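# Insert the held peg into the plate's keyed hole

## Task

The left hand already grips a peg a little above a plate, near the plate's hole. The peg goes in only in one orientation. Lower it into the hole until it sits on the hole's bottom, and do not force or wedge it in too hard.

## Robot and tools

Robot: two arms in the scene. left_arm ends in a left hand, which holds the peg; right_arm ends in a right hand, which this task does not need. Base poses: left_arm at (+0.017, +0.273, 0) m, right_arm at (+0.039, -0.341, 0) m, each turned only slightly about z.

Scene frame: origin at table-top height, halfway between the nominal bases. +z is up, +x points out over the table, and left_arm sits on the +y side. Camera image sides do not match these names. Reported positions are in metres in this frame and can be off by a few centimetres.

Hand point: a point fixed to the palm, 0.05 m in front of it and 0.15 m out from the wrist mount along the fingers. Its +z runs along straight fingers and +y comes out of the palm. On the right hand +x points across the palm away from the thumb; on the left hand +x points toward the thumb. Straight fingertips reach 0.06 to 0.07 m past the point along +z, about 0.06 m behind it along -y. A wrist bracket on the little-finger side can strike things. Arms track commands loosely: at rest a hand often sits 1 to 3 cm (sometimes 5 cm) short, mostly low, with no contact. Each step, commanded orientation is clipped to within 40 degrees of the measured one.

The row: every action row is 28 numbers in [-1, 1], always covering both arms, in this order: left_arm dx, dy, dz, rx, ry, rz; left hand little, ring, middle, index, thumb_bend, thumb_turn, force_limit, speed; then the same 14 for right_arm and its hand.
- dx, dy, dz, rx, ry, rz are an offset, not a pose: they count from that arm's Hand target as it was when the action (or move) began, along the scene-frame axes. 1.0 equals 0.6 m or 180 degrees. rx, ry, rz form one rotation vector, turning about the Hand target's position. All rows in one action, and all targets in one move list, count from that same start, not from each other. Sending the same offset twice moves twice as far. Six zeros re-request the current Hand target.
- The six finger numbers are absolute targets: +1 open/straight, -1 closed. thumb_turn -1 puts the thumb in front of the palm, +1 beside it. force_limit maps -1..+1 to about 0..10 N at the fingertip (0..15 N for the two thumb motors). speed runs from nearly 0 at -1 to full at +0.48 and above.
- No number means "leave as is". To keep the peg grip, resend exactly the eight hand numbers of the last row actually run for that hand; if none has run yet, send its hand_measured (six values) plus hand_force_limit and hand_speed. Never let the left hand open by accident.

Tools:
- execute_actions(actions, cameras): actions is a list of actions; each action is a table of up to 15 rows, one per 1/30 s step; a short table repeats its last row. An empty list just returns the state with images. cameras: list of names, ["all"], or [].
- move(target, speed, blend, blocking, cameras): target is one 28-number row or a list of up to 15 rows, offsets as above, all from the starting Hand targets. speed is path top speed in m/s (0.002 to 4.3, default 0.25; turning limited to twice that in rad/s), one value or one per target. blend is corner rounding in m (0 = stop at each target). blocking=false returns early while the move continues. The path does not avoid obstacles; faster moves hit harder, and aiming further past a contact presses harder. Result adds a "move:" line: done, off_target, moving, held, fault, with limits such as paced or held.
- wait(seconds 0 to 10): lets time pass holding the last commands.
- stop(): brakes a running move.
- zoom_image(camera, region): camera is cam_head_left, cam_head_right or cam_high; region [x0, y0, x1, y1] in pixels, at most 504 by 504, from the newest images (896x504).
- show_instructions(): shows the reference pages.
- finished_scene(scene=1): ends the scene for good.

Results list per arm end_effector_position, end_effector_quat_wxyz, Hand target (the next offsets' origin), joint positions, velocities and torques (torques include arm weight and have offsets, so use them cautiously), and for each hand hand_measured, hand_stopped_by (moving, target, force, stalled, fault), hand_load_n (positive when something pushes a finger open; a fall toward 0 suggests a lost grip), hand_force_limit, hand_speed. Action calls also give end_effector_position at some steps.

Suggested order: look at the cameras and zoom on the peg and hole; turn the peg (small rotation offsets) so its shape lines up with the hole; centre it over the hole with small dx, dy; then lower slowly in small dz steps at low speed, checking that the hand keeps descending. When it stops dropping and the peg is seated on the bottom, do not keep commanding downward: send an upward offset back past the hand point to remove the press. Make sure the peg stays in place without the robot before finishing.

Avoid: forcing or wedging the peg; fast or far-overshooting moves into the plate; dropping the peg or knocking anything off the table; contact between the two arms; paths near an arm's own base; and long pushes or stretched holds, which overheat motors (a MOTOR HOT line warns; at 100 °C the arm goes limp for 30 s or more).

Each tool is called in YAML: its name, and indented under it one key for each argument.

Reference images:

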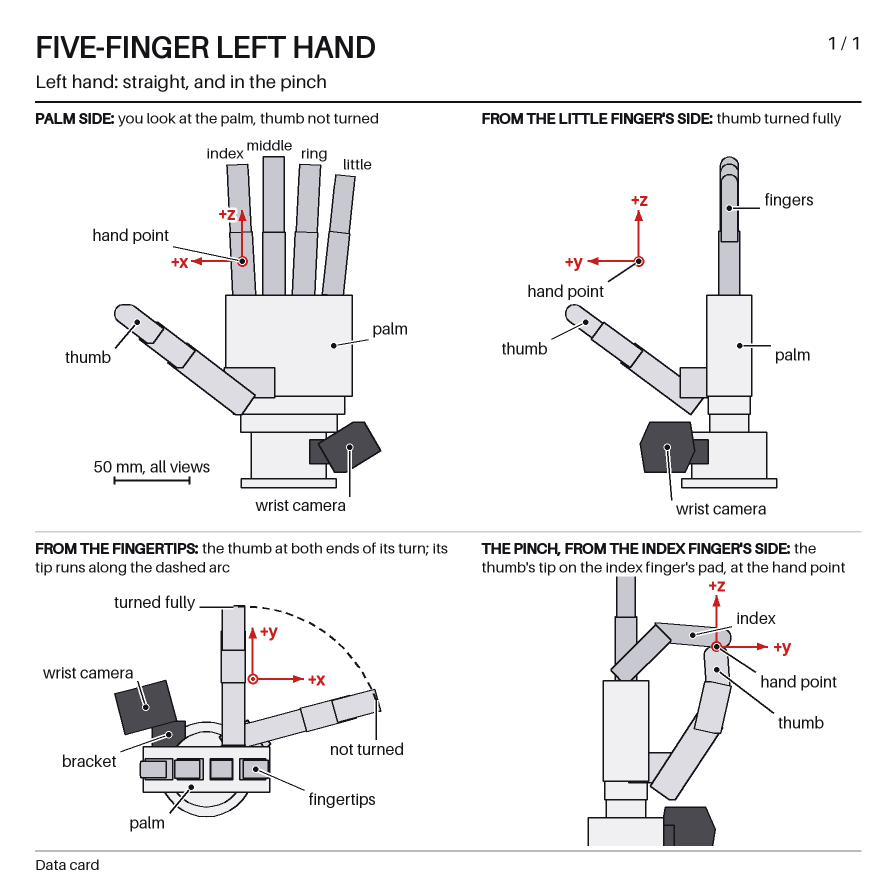

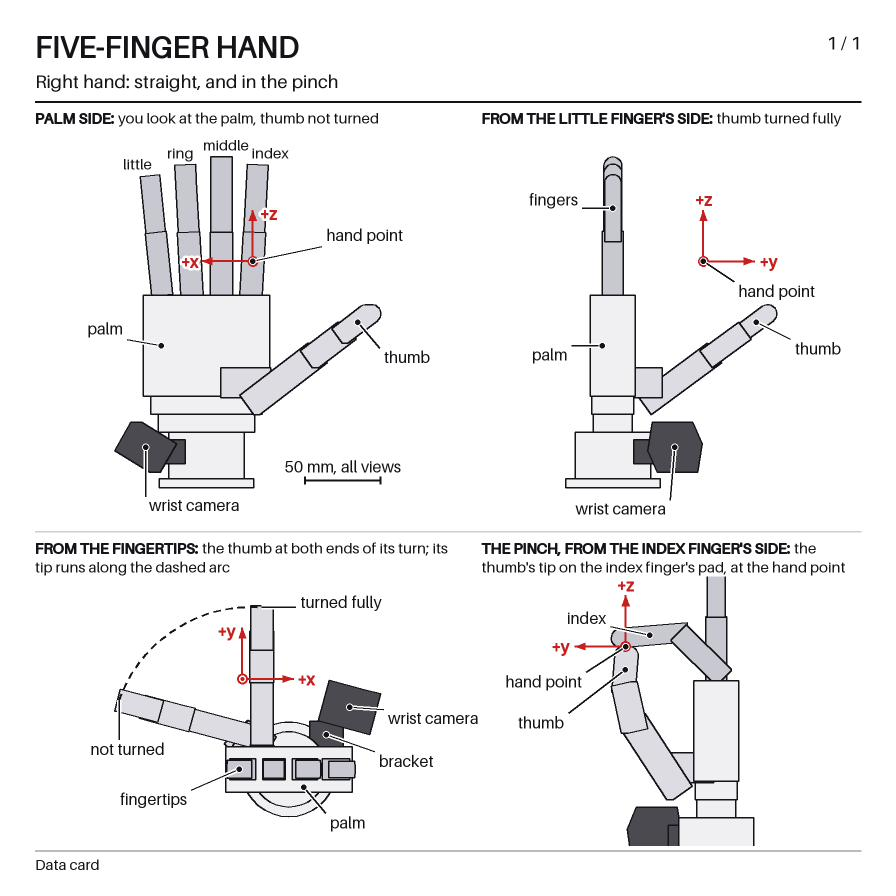

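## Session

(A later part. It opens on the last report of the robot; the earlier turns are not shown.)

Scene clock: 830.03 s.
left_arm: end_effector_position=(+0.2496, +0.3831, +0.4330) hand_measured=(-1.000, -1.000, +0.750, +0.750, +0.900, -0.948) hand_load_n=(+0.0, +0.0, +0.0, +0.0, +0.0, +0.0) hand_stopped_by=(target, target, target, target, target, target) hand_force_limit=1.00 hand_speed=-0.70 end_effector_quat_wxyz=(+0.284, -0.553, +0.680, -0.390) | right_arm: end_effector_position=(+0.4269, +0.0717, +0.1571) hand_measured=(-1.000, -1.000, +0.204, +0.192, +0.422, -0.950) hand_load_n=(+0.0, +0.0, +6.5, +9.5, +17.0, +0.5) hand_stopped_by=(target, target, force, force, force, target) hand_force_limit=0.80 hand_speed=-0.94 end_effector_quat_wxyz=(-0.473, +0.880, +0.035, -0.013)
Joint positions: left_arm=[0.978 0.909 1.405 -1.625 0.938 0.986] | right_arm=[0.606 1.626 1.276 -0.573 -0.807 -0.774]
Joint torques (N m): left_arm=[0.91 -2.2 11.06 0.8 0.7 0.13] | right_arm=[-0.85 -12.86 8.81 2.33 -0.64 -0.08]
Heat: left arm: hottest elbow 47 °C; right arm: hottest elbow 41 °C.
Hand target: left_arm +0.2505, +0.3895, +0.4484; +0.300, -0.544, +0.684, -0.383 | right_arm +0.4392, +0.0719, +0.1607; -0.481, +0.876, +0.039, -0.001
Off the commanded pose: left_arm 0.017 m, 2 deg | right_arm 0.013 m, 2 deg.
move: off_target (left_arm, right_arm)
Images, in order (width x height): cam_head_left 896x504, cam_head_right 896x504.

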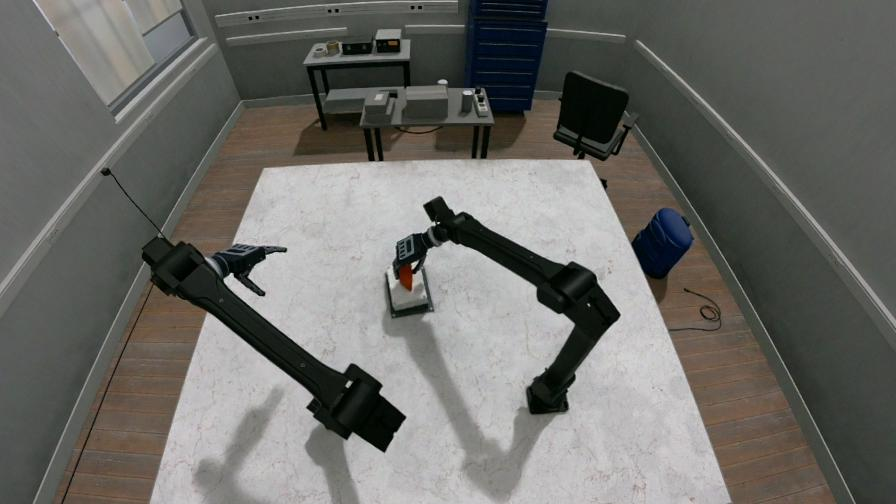

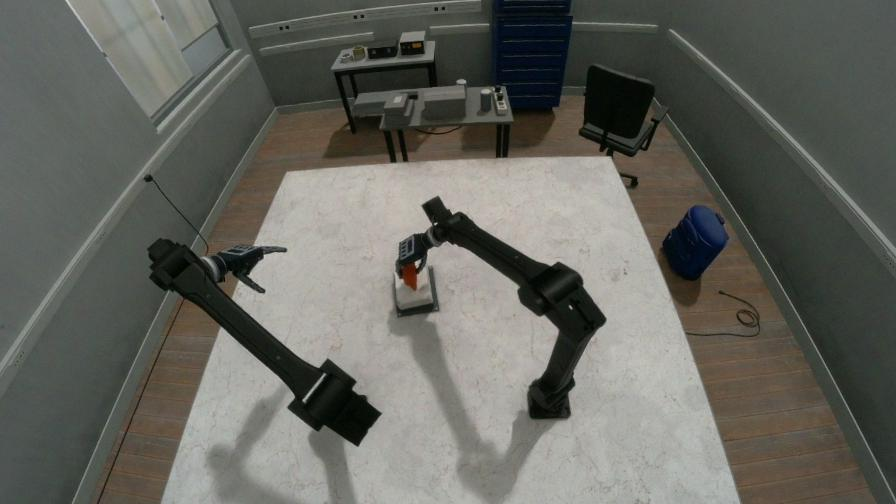

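move:
  target:
    - [0,0,0.0,0,0,0,-1,-1,0.75,0.75,0.9,-0.948,1.0,-0.7,0.011,-0.005,0.08,0,0,0,-1,-1,-0.05,-0.05,0.05,-0.95,0.8,-0.94]
    - [0,0,0.0,0,0,0,-1,-1,0.75,0.75,0.9,-0.948,1.0,-0.7,0.011,-0.005,0.015,0,0,0,-1,-1,-0.05,-0.05,0.05,-0.95,0.8,-0.94]
  speed: [0.1,0.05]

move:
  target: [0,0,0.0,0,0,0,-1,-1,0.75,0.75,0.9,-0.948,1.0,-0.7,0,0,-0.018,0,0,0,-1,-1,-0.05,-0.05,0.05,-0.95,0.8,-0.94]
  speed: 0.04
  cameras: ["cam_head_left","cam_head_right"]

zoom_image:
  camera: "cam_head_left"
  region: [393, 265, 423, 297]

zoom_image:
  camera: "cam_head_right"
  region: [398, 265, 428, 297]

Scene clock: 844.27 s.
left_arm: end_effector_position=(+0.2496, +0.3831, +0.4330) hand_measured=(-1.000, -1.000, +0.750, +0.750, +0.900, -0.948) hand_load_n=(+0.0, +0.0, +0.0, +0.0, +0.0, +0.0) hand_stopped_by=(target, target, target, target, target, target) hand_force_limit=1.00 hand_speed=-0.70 end_effector_quat_wxyz=(+0.284, -0.553, +0.680, -0.390) | right_arm: end_effector_position=(+0.4321, +0.0687, +0.1632) hand_measured=(-1.000, -1.000, +0.204, +0.192, +0.422, -0.950) hand_load_n=(+0.0, +0.0, +7.0, +9.0, +17.0, +1.0) hand_stopped_by=(target, target, force, force, force, target) hand_force_limit=0.80 hand_speed=-0.94 end_effector_quat_wxyz=(-0.471, +0.881, +0.034, -0.015)
Joint positions: left_arm=[0.978 0.909 1.405 -1.625 0.938 0.986] | right_arm=[0.596 1.631 1.303 -0.61 -0.812 -0.786]
Joint torques (N m): left_arm=[0.91 -2.2 11.06 0.8 0.7 0.14] | right_arm=[-0.97 -13.04 9.09 2.28 -0.73 -0.09]
Heat: left arm: hottest elbow 47 °C; right arm: hottest elbow 41 °C.
Hand target: left_arm +0.2505, +0.3895, +0.4484; +0.300, -0.544, +0.684, -0.383 | right_arm +0.4457, +0.0689, +0.1697; -0.481, +0.876, +0.039, -0.001
Off the commanded pose: left_arm 0.017 m, 2 deg | right_arm 0.015 m, 2 deg.
move: off_target (left_arm, right_arm)

Scene clock: 845.13 s.
left_arm: end_effector_position=(+0.2496, +0.3831, +0.4330) hand_measured=(-1.000, -1.000, +0.750, +0.750, +0.900, -0.948) hand_load_n=(+0.0, +0.0, +0.0, +0.0, +0.0, +0.0) hand_stopped_by=(target, target, target, target, target, target) hand_force_limit=1.00 hand_speed=-0.70 end_effector_quat_wxyz=(+0.284, -0.553, +0.680, -0.390) | right_arm: end_effector_position=(+0.4331, +0.0695, +0.1571) hand_measured=(-1.000, -1.000, +0.204, +0.192, +0.422, -0.950) hand_load_n=(+0.0, +0.0, +6.5, +9.5, +17.0, +1.0) hand_stopped_by=(target, target, force, force, force, target) hand_force_limit=0.80 hand_speed=-0.94 end_effector_quat_wxyz=(-0.474, +0.880, +0.036, -0.013)
Joint positions: left_arm=[0.978 0.909 1.405 -1.625 0.938 0.986] | right_arm=[0.596 1.636 1.289 -0.583 -0.814 -0.786]
Joint torques (N m): left_arm=[0.91 -2.14 11.04 0.8 0.7 0.14] | right_arm=[-1.03 -12.81 8.75 2.33 -0.66 -0.09]
Heat: left arm: hottest elbow 47 °C; right arm: hottest elbow 41 °C.
Hand target: left_arm +0.2505, +0.3895, +0.4484; +0.300, -0.544, +0.684, -0.383 | right_arm +0.4458, +0.0689, +0.1591; -0.481, +0.876, +0.039, +0.000
Off the commanded pose: left_arm 0.017 m, 2 deg | right_arm 0.013 m, 2 deg.
move: off_target (left_arm, right_arm)
Images, in order (width x height): cam_head_left 896x504, cam_head_right 896x504.

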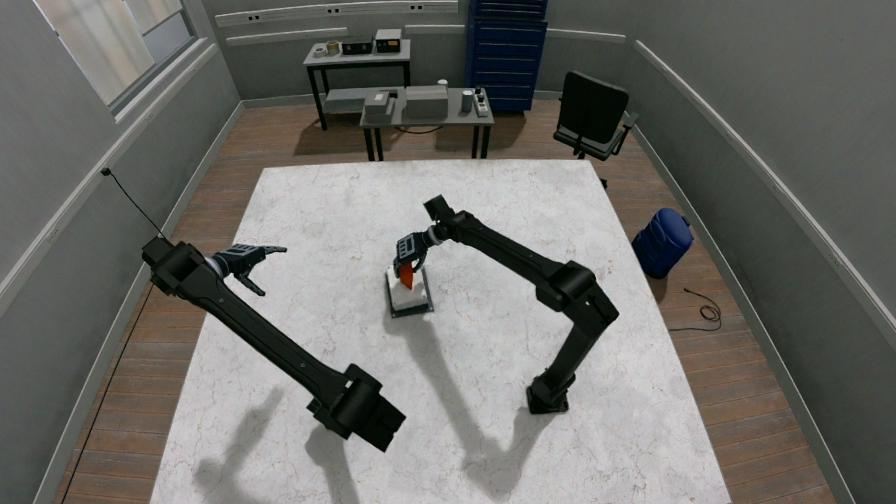

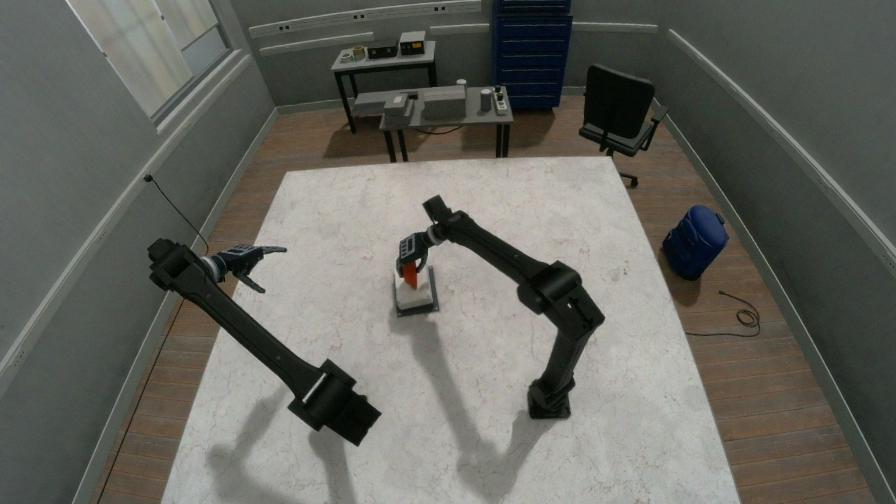

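Scaled by 15.750 from the camera's 896x504 image, which has a finer 1280x720 frame.

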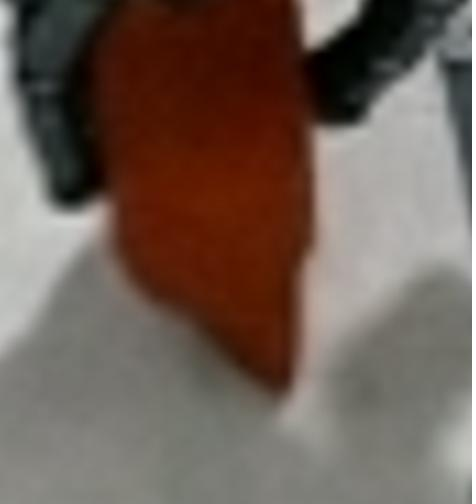

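Scaled by 15.750 from the camera's 896x504 image, which has a finer 1280x720 frame.

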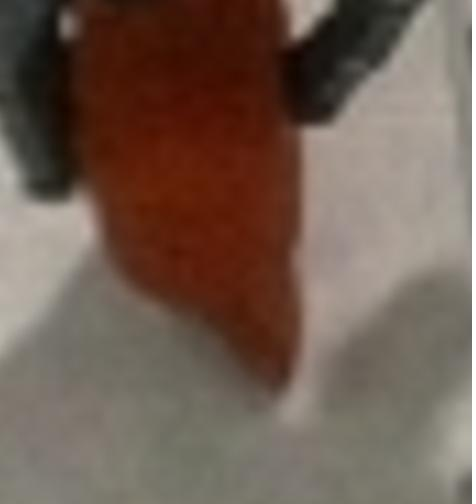

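move:
  target:
    - [0,0,0,0,0,0,-1,-1,0.75,0.75,0.9,-0.948,1.0,-0.7,-0.018,0,-0.012,0,0,0,-1,-1,-0.05,-0.05,0.05,-0.95,0.8,-0.94]
    - [0,0,0,0,0,0,-1,-1,0.75,0.75,0.9,-0.948,1.0,-0.7,-0.012,-0.016,-0.012,0,0,0,-1,-1,-0.05,-0.05,0.05,-0.95,0.8,-0.94]
    - [0,0,0,0,0,0,-1,-1,0.75,0.75,0.9,-0.948,1.0,-0.7,0.012,-0.016,-0.012,0,0,0,-1,-1,-0.05,-0.05,0.05,-0.95,0.8,-0.94]
    - [0,0,0,0,0,0,-1,-1,0.75,0.75,0.9,-0.948,1.0,-0.7,0.012,0.016,-0.012,0,0,0,-1,-1,-0.05,-0.05,0.05,-0.95,0.8,-0.94]
    - [0,0,0,0,0,0,-1,-1,0.75,0.75,0.9,-0.948,1.0,-0.7,-0.012,0.016,-0.012,0,0,0,-1,-1,-0.05,-0.05,0.05,-0.95,0.8,-0.94]
    - [0,0,0,0,0,0,-1,-1,0.75,0.75,0.9,-0.948,1.0,-0.7,-0.005,0,-0.012,0,0,0,-1,-1,-0.05,-0.05,0.05,-0.95,0.8,-0.94]
  speed: 0.04
  blend: 0.004
  cameras: ["cam_head_left","cam_head_right"]

zoom_image:
  camera: "cam_head_left"
  region: [393, 265, 423, 297]

zoom_image:
  camera: "cam_head_right"
  region: [398, 265, 428, 297]

Scene clock: 861.63 s.
left_arm: end_effector_position=(+0.2496, +0.3831, +0.4330) hand_measured=(-1.000, -1.000, +0.750, +0.750, +0.900, -0.948) hand_load_n=(+0.0, +0.0, +0.0, +0.0, +0.0, +0.0) hand_stopped_by=(target, target, target, target, target, target) hand_force_limit=1.00 hand_speed=-0.70 end_effector_quat_wxyz=(+0.284, -0.553, +0.680, -0.390) | right_arm: end_effector_position=(+0.4334, +0.0699, +0.1550) hand_measured=(-1.000, -1.000, +0.204, +0.192, +0.422, -0.950) hand_load_n=(+0.0, +0.0, +6.0, +11.0, +14.0, +2.5) hand_stopped_by=(target, target, force, force, force, target) hand_force_limit=0.80 hand_speed=-0.94 end_effector_quat_wxyz=(-0.482, +0.875, +0.032, -0.012)
Joint positions: left_arm=[0.978 0.909 1.405 -1.625 0.938 0.986] | right_arm=[0.592 1.634 1.27 -0.544 -0.825 -0.767]
Joint torques (N m): left_arm=[0.91 -2.2 11.04 0.8 0.7 0.14] | right_arm=[-0.32 -12.4 8.64 1.72 -0.17 -0.23]
Heat: left arm: hottest elbow 47 °C; right arm: hottest elbow 41 °C.
Hand target: left_arm +0.2505, +0.3895, +0.4484; +0.300, -0.544, +0.684, -0.383 | right_arm +0.4429, +0.0689, +0.1519; -0.481, +0.876, +0.039, +0.000
Off the commanded pose: left_arm 0.017 m, 2 deg | right_arm 0.010 m, 1 deg.
move: off_target (left_arm)
Images, in order (width x height): cam_head_left 896x504, cam_head_right 896x504.

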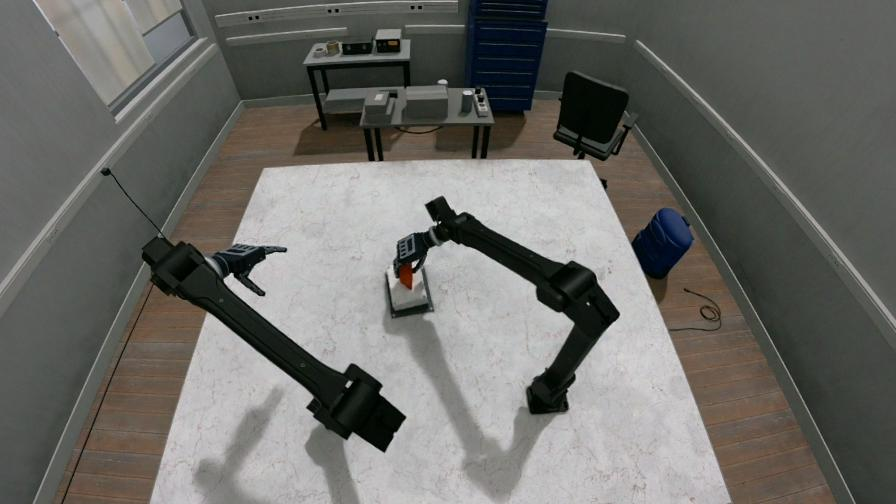

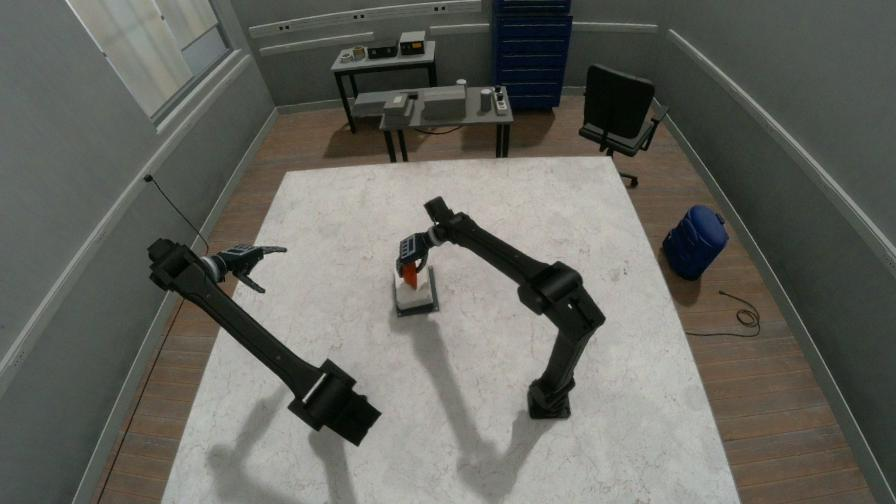

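Scaled by 15.750 from the camera's 896x504 image, which has a finer 1280x720 frame.

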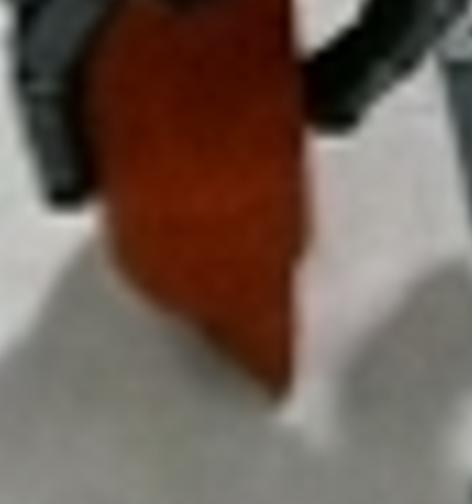

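Scaled by 15.750 from the camera's 896x504 image, which has a finer 1280x720 frame.

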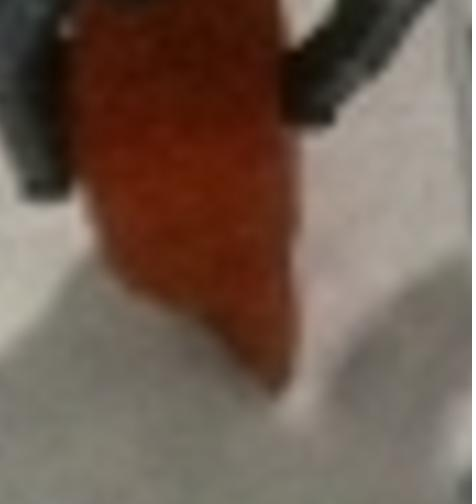

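move:
  target:
    - [0,0,0,0,0,0,-1,-1,0.75,0.75,0.9,-0.948,1.0,-0.7,0,-0.006,0,0,0,0.03,-1,-1,-0.05,-0.05,0.05,-0.95,0.8,-0.94]
    - [0,0,0,0,0,0,-1,-1,0.75,0.75,0.9,-0.948,1.0,-0.7,0,-0.006,0,0,0,-0.03,-1,-1,-0.05,-0.05,0.05,-0.95,0.8,-0.94]
    - [0,0,0,0,0,0,-1,-1,0.75,0.75,0.9,-0.948,1.0,-0.7,0.008,-0.006,0,0,0,-0.03,-1,-1,-0.05,-0.05,0.05,-0.95,0.8,-0.94]
    - [0,0,0,0,0,0,-1,-1,0.75,0.75,0.9,-0.948,1.0,-0.7,0.008,-0.006,0,0,0,0.03,-1,-1,-0.05,-0.05,0.05,-0.95,0.8,-0.94]
    - [0,0,0,0,0,0,-1,-1,0.75,0.75,0.9,-0.948,1.0,-0.7,0,-0.006,0,0,0,0,-1,-1,-0.05,-0.05,0.05,-0.95,0.8,-0.94]
  speed: 0.06
  blend: 0.002
  cameras: ["cam_head_left","cam_head_right"]

zoom_image:
  camera: "cam_head_left"
  region: [393, 265, 423, 297]

zoom_image:
  camera: "cam_head_right"
  region: [398, 265, 428, 297]

Scene clock: 875.80 s.
left_arm: end_effector_position=(+0.2496, +0.3831, +0.4330) hand_measured=(-1.000, -1.000, +0.750, +0.750, +0.900, -0.948) hand_load_n=(+0.0, +0.5, +0.0, +0.0, +0.0, +0.0) hand_stopped_by=(target, target, target, target, target, target) hand_force_limit=1.00 hand_speed=-0.70 end_effector_quat_wxyz=(+0.284, -0.553, +0.680, -0.390) | right_arm: end_effector_position=(+0.4374, +0.0719, +0.1515) hand_measured=(-1.000, -1.000, +0.204, +0.192, +0.422, -0.950) hand_load_n=(+0.0, +0.0, +8.0, +9.5, +15.5, -4.5) hand_stopped_by=(target, target, force, force, force, target) hand_force_limit=0.80 hand_speed=-0.94 end_effector_quat_wxyz=(-0.485, +0.873, +0.047, -0.013)
Joint positions: left_arm=[0.978 0.909 1.405 -1.625 0.938 0.986] | right_arm=[0.589 1.652 1.284 -0.55 -0.843 -0.802]
Joint torques (N m): left_arm=[0.91 -2.2 11.04 0.81 0.7 0.14] | right_arm=[-0.62 -14.45 7.39 1.76 0.33 0.01]
Heat: left arm: hottest elbow 47 °C; right arm: hottest elbow 40 °C.
Hand target: left_arm +0.2505, +0.3895, +0.4484; +0.300, -0.544, +0.684, -0.383 | right_arm +0.4429, +0.0653, +0.1519; -0.481, +0.876, +0.039, +0.000
Off the commanded pose: left_arm 0.017 m, 2 deg | right_arm 0.009 m, 2 deg.
move: off_target (left_arm)
Images, in order (width x height): cam_head_left 896x504, cam_head_right 896x504.

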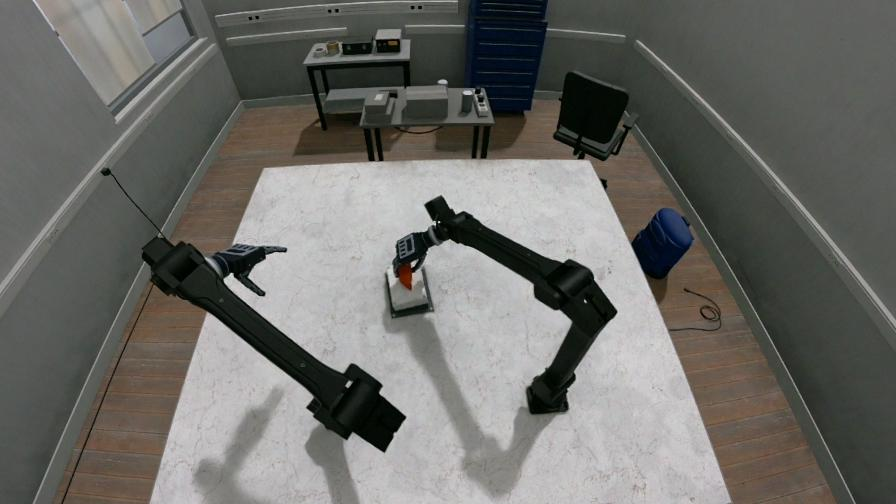

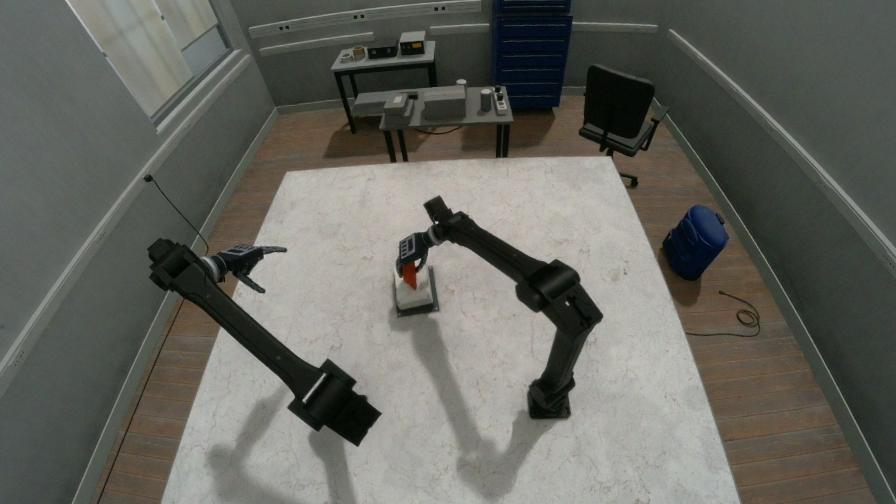

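Scaled by 15.750 from the camera's 896x504 image, which has a finer 1280x720 frame.

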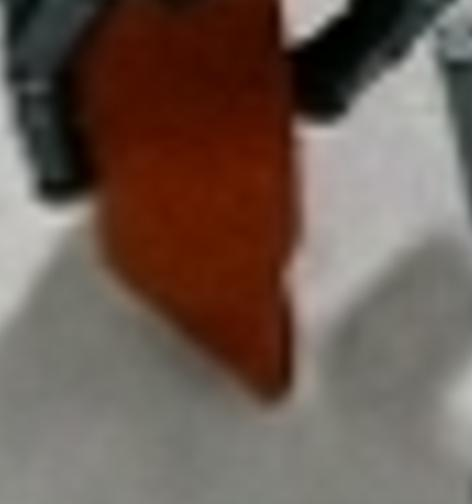

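Scaled by 15.750 from the camera's 896x504 image, which has a finer 1280x720 frame.

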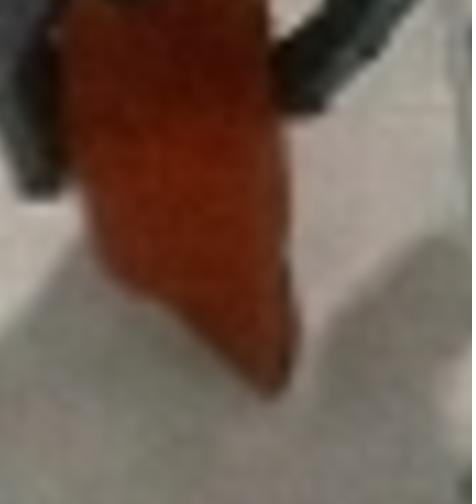

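zoom_image:
  camera: "cam_head_left"
  region: [380, 240, 440, 320]

zoom_image:
  camera: "cam_head_right"
  region: [385, 240, 445, 320]

Scaled by 6.300 from the camera's 896x504 image, which has a finer 1280x720 frame.

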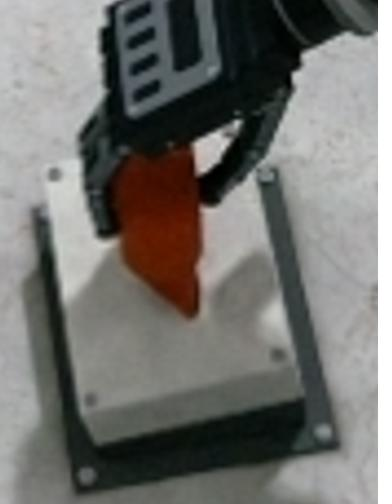

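Scaled by 6.300 from the camera's 896x504 image, which has a finer 1280x720 frame.

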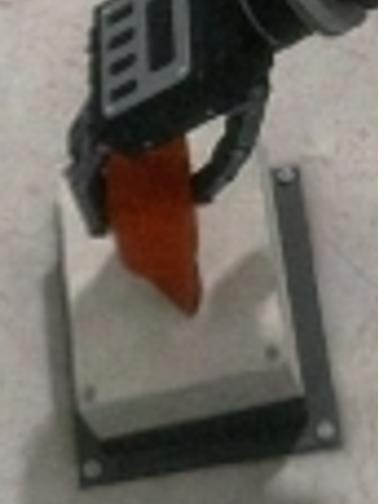

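move:
  target: [0,0,0.0,0,0,0,-1,-1,0.75,0.75,0.9,-0.948,1.0,-0.7,0,0,0.11,0,0,0,-1,-1,-0.05,-0.05,0.05,-0.95,0.8,-0.94]
  speed: 0.08
  cameras: ["cam_head_left","cam_head_right","cam_high"]

zoom_image:
  camera: "cam_head_left"
  region: [390, 250, 430, 300]

zoom_image:
  camera: "cam_head_right"
  region: [395, 250, 435, 300]

Scene clock: 888.37 s.
left_arm: end_effector_position=(+0.2496, +0.3831, +0.4330) hand_measured=(-1.000, -1.000, +0.750, +0.750, +0.900, -0.948) hand_load_n=(+0.0, +0.0, +0.0, +0.0, +0.0, +0.0) hand_stopped_by=(target, target, target, target, target, target) hand_force_limit=1.00 hand_speed=-0.70 end_effector_quat_wxyz=(+0.284, -0.553, +0.680, -0.390) | right_arm: end_effector_position=(+0.4235, +0.0582, +0.1670) hand_measured=(-1.000, -1.000, +0.204, +0.192, +0.422, -0.950) hand_load_n=(+0.0, +0.0, +13.0, +8.0, +22.0, +4.0) hand_stopped_by=(target, target, force, force, force, target) hand_force_limit=0.80 hand_speed=-0.94 end_effector_quat_wxyz=(-0.458, +0.888, +0.028, -0.037)
Joint positions: left_arm=[0.978 0.909 1.405 -1.625 0.938 0.986] | right_arm=[0.589 1.627 1.321 -0.703 -0.819 -0.81]
Joint torques (N m): left_arm=[0.91 -2.2 11.04 0.8 0.7 0.14] | right_arm=[-0.62 -16.67 12.53 1.07 -0.57 0.11]
Heat: left arm: hottest elbow 47 °C; right arm: hottest elbow 40 °C.
Hand target: left_arm +0.2505, +0.3895, +0.4484; +0.300, -0.544, +0.684, -0.383 | right_arm +0.4429, +0.0653, +0.2178; -0.481, +0.876, +0.038, +0.000
Off the commanded pose: left_arm 0.017 m, 2 deg | right_arm 0.055 m, 5 deg.
move: off_target (left_arm, right_arm)

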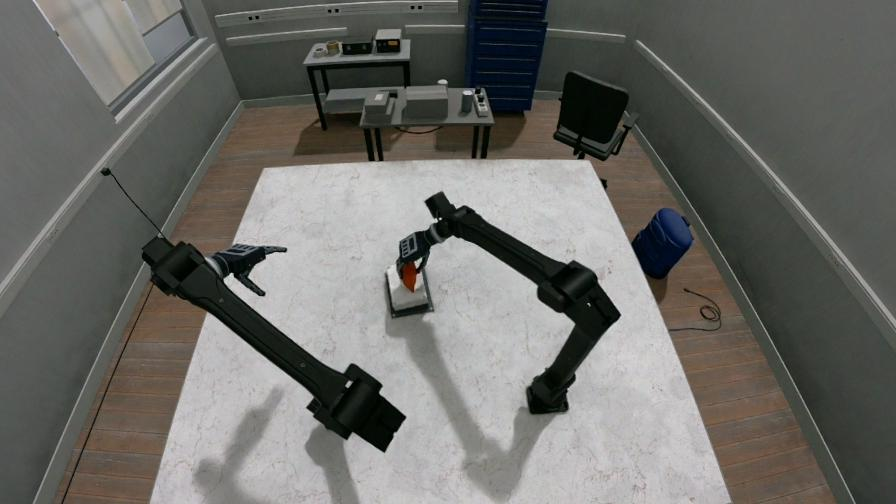

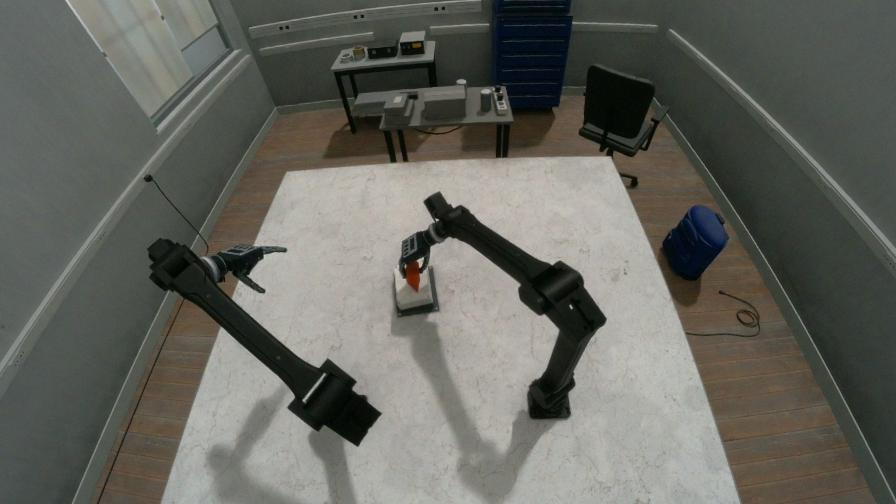

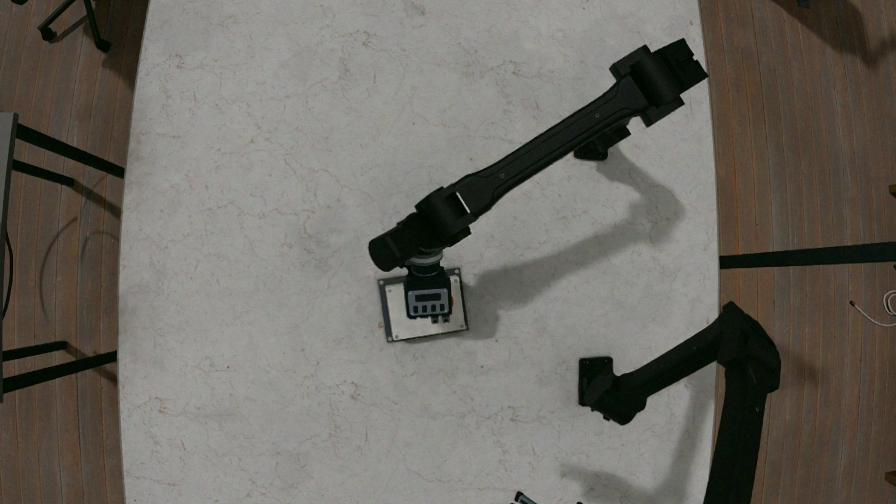

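Scaled by 10.080 from the camera's 896x504 image, which has a finer 1280x720 frame.

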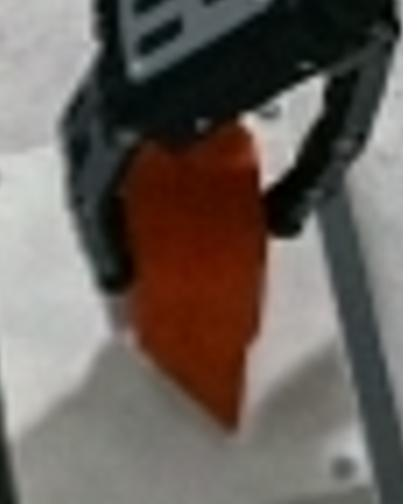

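Scaled by 10.080 from the camera's 896x504 image, which has a finer 1280x720 frame.

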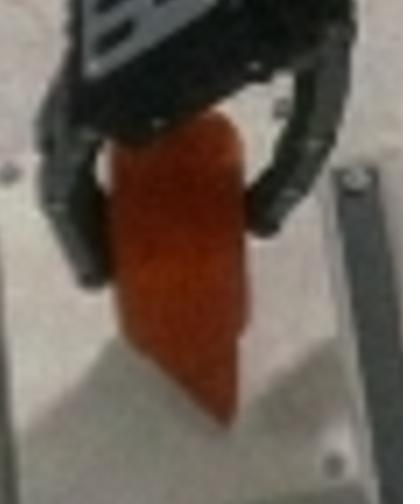

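move:
  target: [0,0,0.0,0,0,0,-1,-1,0.75,0.75,0.9,-0.948,1.0,-0.7,0.02,0.01,0.05,0,0,0,-1,-1,-0.05,-0.05,0.05,-0.95,0.8,-0.94]
  speed: 0.08
  cameras: ["cam_head_left","cam_head_right","cam_high"]

zoom_image:
  camera: "cam_head_left"
  region: [390, 240, 430, 300]

zoom_image:
  camera: "cam_head_right"
  region: [395, 240, 435, 300]

zoom_image:
  camera: "cam_high"
  region: [370, 250, 480, 350]

Scene clock: 897.97 s.
left_arm: end_effector_position=(+0.2496, +0.3831, +0.4330) hand_measured=(-1.000, -1.000, +0.750, +0.750, +0.900, -0.948) hand_load_n=(+0.0, -0.5, -0.5, +0.0, +0.0, +0.0) hand_stopped_by=(target, target, target, target, target, target) hand_force_limit=1.00 hand_speed=-0.70 end_effector_quat_wxyz=(+0.284, -0.553, +0.680, -0.390) | right_arm: end_effector_position=(+0.4348, +0.0656, +0.2063) hand_measured=(-1.000, -1.000, +0.204, +0.192, +0.422, -0.950) hand_load_n=(+0.0, +0.0, +13.0, +8.0, +22.0, +4.0) hand_stopped_by=(target, target, force, force, force, target) hand_force_limit=0.80 hand_speed=-0.94 end_effector_quat_wxyz=(-0.462, +0.886, +0.031, -0.031)
Joint positions: left_arm=[0.978 0.909 1.405 -1.625 0.938 0.986] | right_arm=[0.589 1.627 1.425 -0.79 -0.819 -0.81]
Joint torques (N m): left_arm=[0.91 -2.2 11.06 0.8 0.7 0.14] | right_arm=[-0.85 -15.15 13.04 1.14 -0.62 0.08]
Heat: left arm: hottest elbow 47 °C; right arm: hottest elbow 42 °C.
Hand target: left_arm +0.2505, +0.3895, +0.4484; +0.300, -0.544, +0.684, -0.383 | right_arm +0.4549, +0.0713, +0.2477; -0.481, +0.876, +0.038, -0.001
Off the commanded pose: left_arm 0.017 m, 2 deg | right_arm 0.046 m, 4 deg.
move: off_target (left_arm, right_arm)

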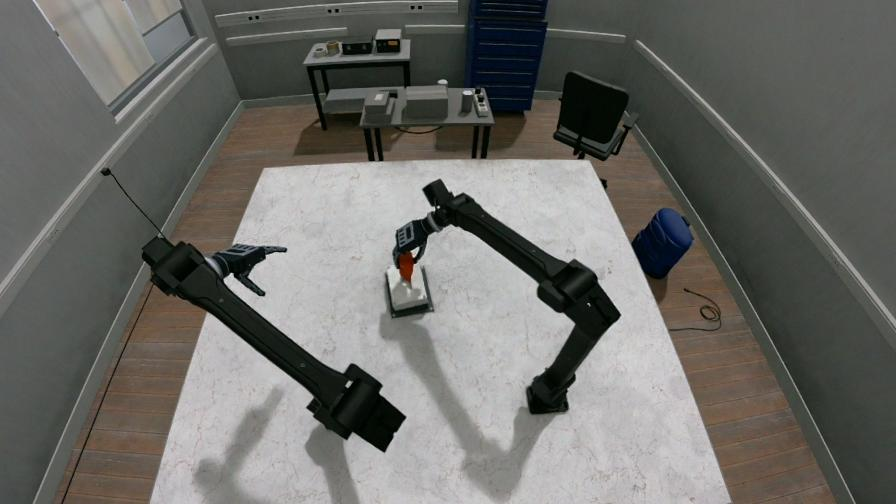

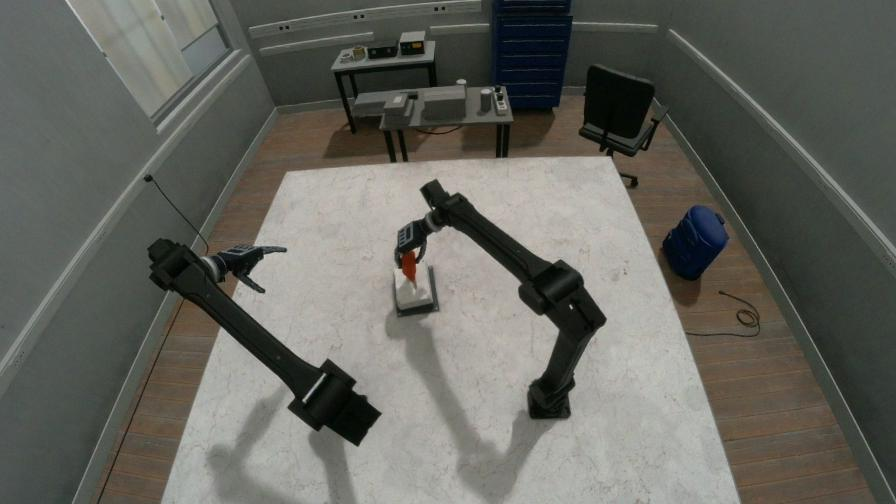

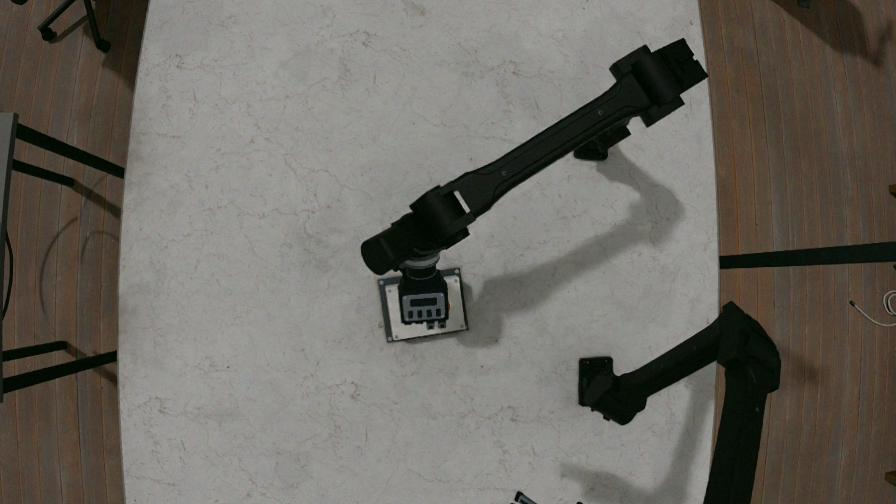

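Scaled by 8.400 from the camera's 896x504 image, which has a finer 1280x720 frame.

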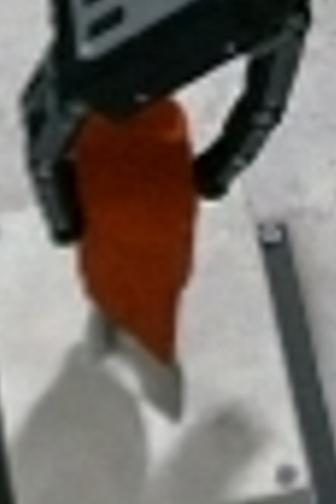

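Scaled by 8.400 from the camera's 896x504 image, which has a finer 1280x720 frame.

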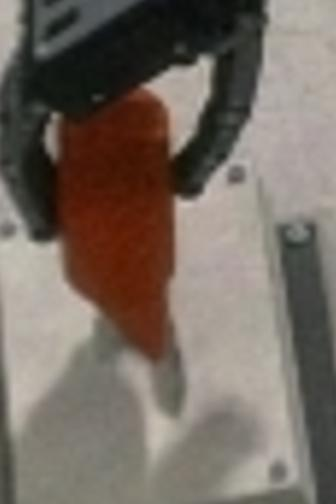

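Scaled by 4.582 from the camera's 896x504 image, which has a finer 1280x720 frame.

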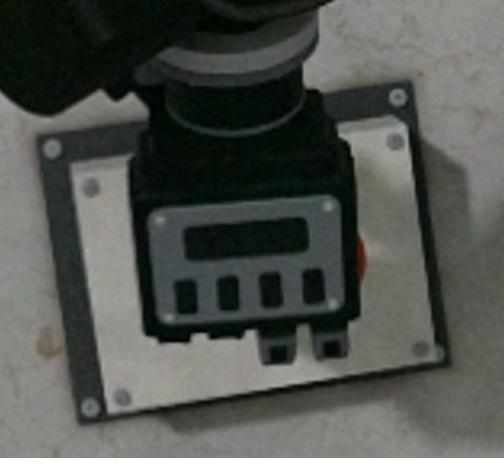

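zoom_image:
  camera: "cam_head_left"
  region: [396, 266, 420, 294]

zoom_image:
  camera: "cam_head_right"
  region: [400, 266, 424, 294]

Scaled by 18.000 from the camera's 896x504 image, which has a finer 1280x720 frame.

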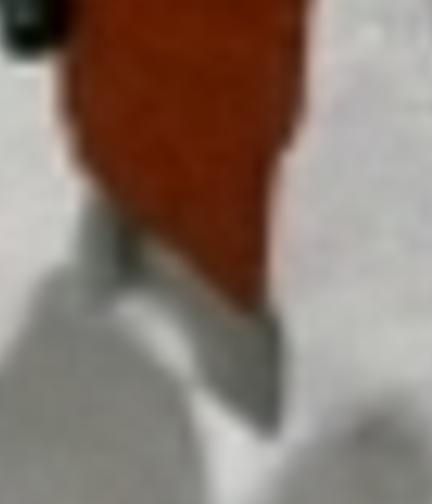

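Scaled by 18.000 from the camera's 896x504 image, which has a finer 1280x720 frame.

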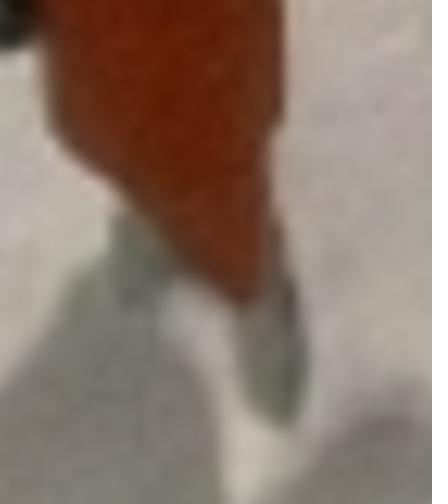

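move:
  target: [0,0,0.0,0,0,0,-1,-1,0.75,0.75,0.9,-0.948,1.0,-0.7,-0.0173,-0.0105,-0.126,-0.009,0,0.022,-1,-1,-0.05,-0.05,0.05,-0.95,0.8,-0.94]
  speed: 0.06
  cameras: ["cam_head_left","cam_head_right"]

zoom_image:
  camera: "cam_head_left"
  region: [396, 266, 420, 294]

zoom_image:
  camera: "cam_head_right"
  region: [400, 266, 424, 294]

Scene clock: 940.37 s.
left_arm: end_effector_position=(+0.2496, +0.3831, +0.4330) hand_measured=(-1.000, -1.000, +0.750, +0.750, +0.900, -0.948) hand_load_n=(+0.0, +0.0, +0.0, +0.0, +0.0, +0.0) hand_stopped_by=(target, target, target, target, target, target) hand_force_limit=1.00 hand_speed=-0.70 end_effector_quat_wxyz=(+0.284, -0.553, +0.680, -0.390) | right_arm: end_effector_position=(+0.4331, +0.0628, +0.1651) hand_measured=(-1.000, -1.000, +0.204, +0.192, +0.422, -0.950) hand_load_n=(+0.0, +0.0, +13.0, +8.0, +22.0, +4.0) hand_stopped_by=(target, target, force, force, force, target) hand_force_limit=0.80 hand_speed=-0.94 end_effector_quat_wxyz=(-0.458, +0.886, +0.061, -0.032)
Joint positions: left_arm=[0.978 0.909 1.405 -1.625 0.938 0.986] | right_arm=[0.589 1.66 1.363 -0.736 -0.833 -0.891]
Joint torques (N m): left_arm=[0.91 -2.2 11.06 0.8 0.7 0.14] | right_arm=[-0.56 -13.57 9.1 2.07 -0.79 -0.12]
Heat: left arm: hottest elbow 48 °C; right arm: hottest elbow 45 °C.
Hand target: left_arm +0.2505, +0.3895, +0.4484; +0.300, -0.544, +0.684, -0.383 | right_arm +0.4446, +0.0650, +0.1722; -0.468, +0.881, +0.069, -0.018
Off the commanded pose: left_arm 0.017 m, 2 deg | right_arm 0.014 m, 2 deg.
move: off_target (left_arm, right_arm)
Images, in order (width x height): cam_head_left 896x504, cam_head_right 896x504.

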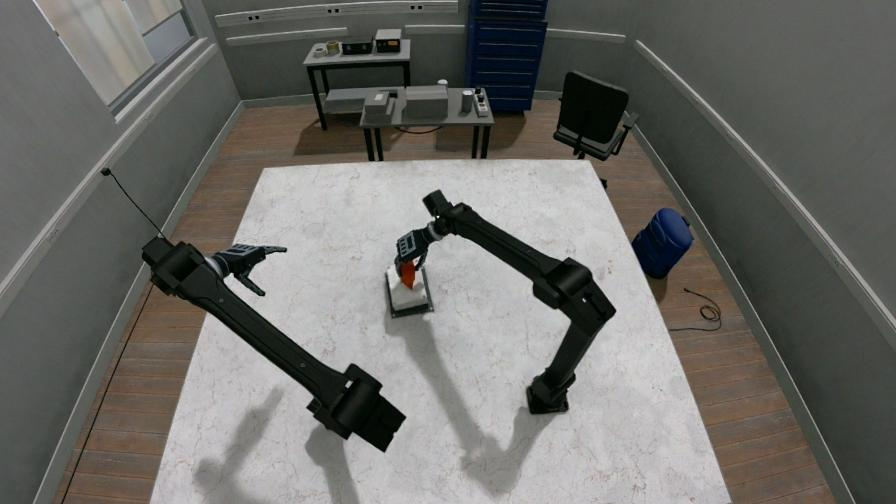

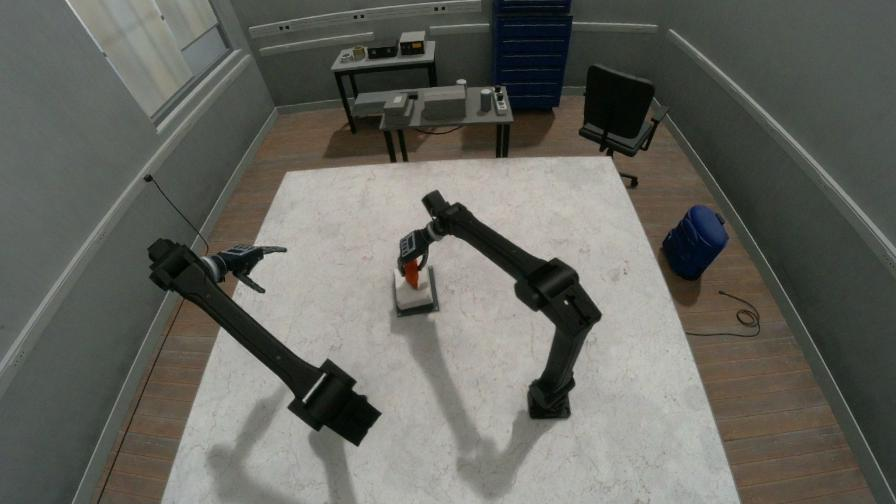

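Scaled by 18.000 from the camera's 896x504 image, which has a finer 1280x720 frame.

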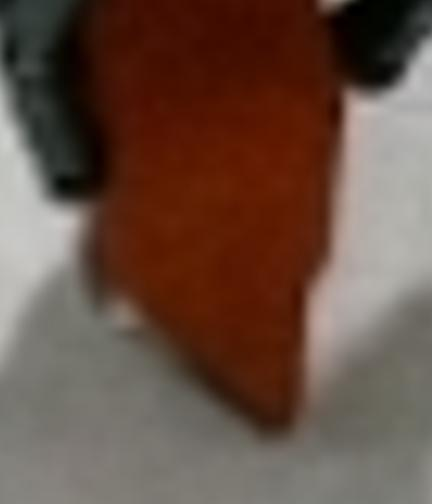

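Scaled by 18.000 from the camera's 896x504 image, which has a finer 1280x720 frame.

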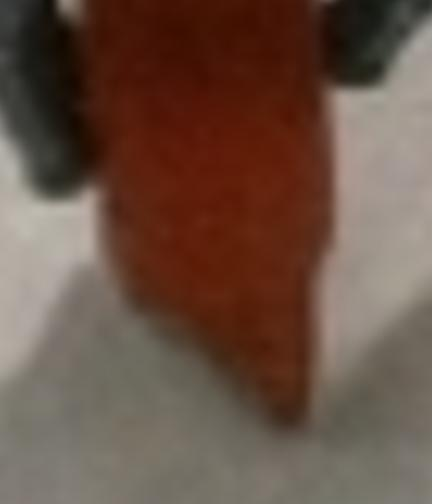

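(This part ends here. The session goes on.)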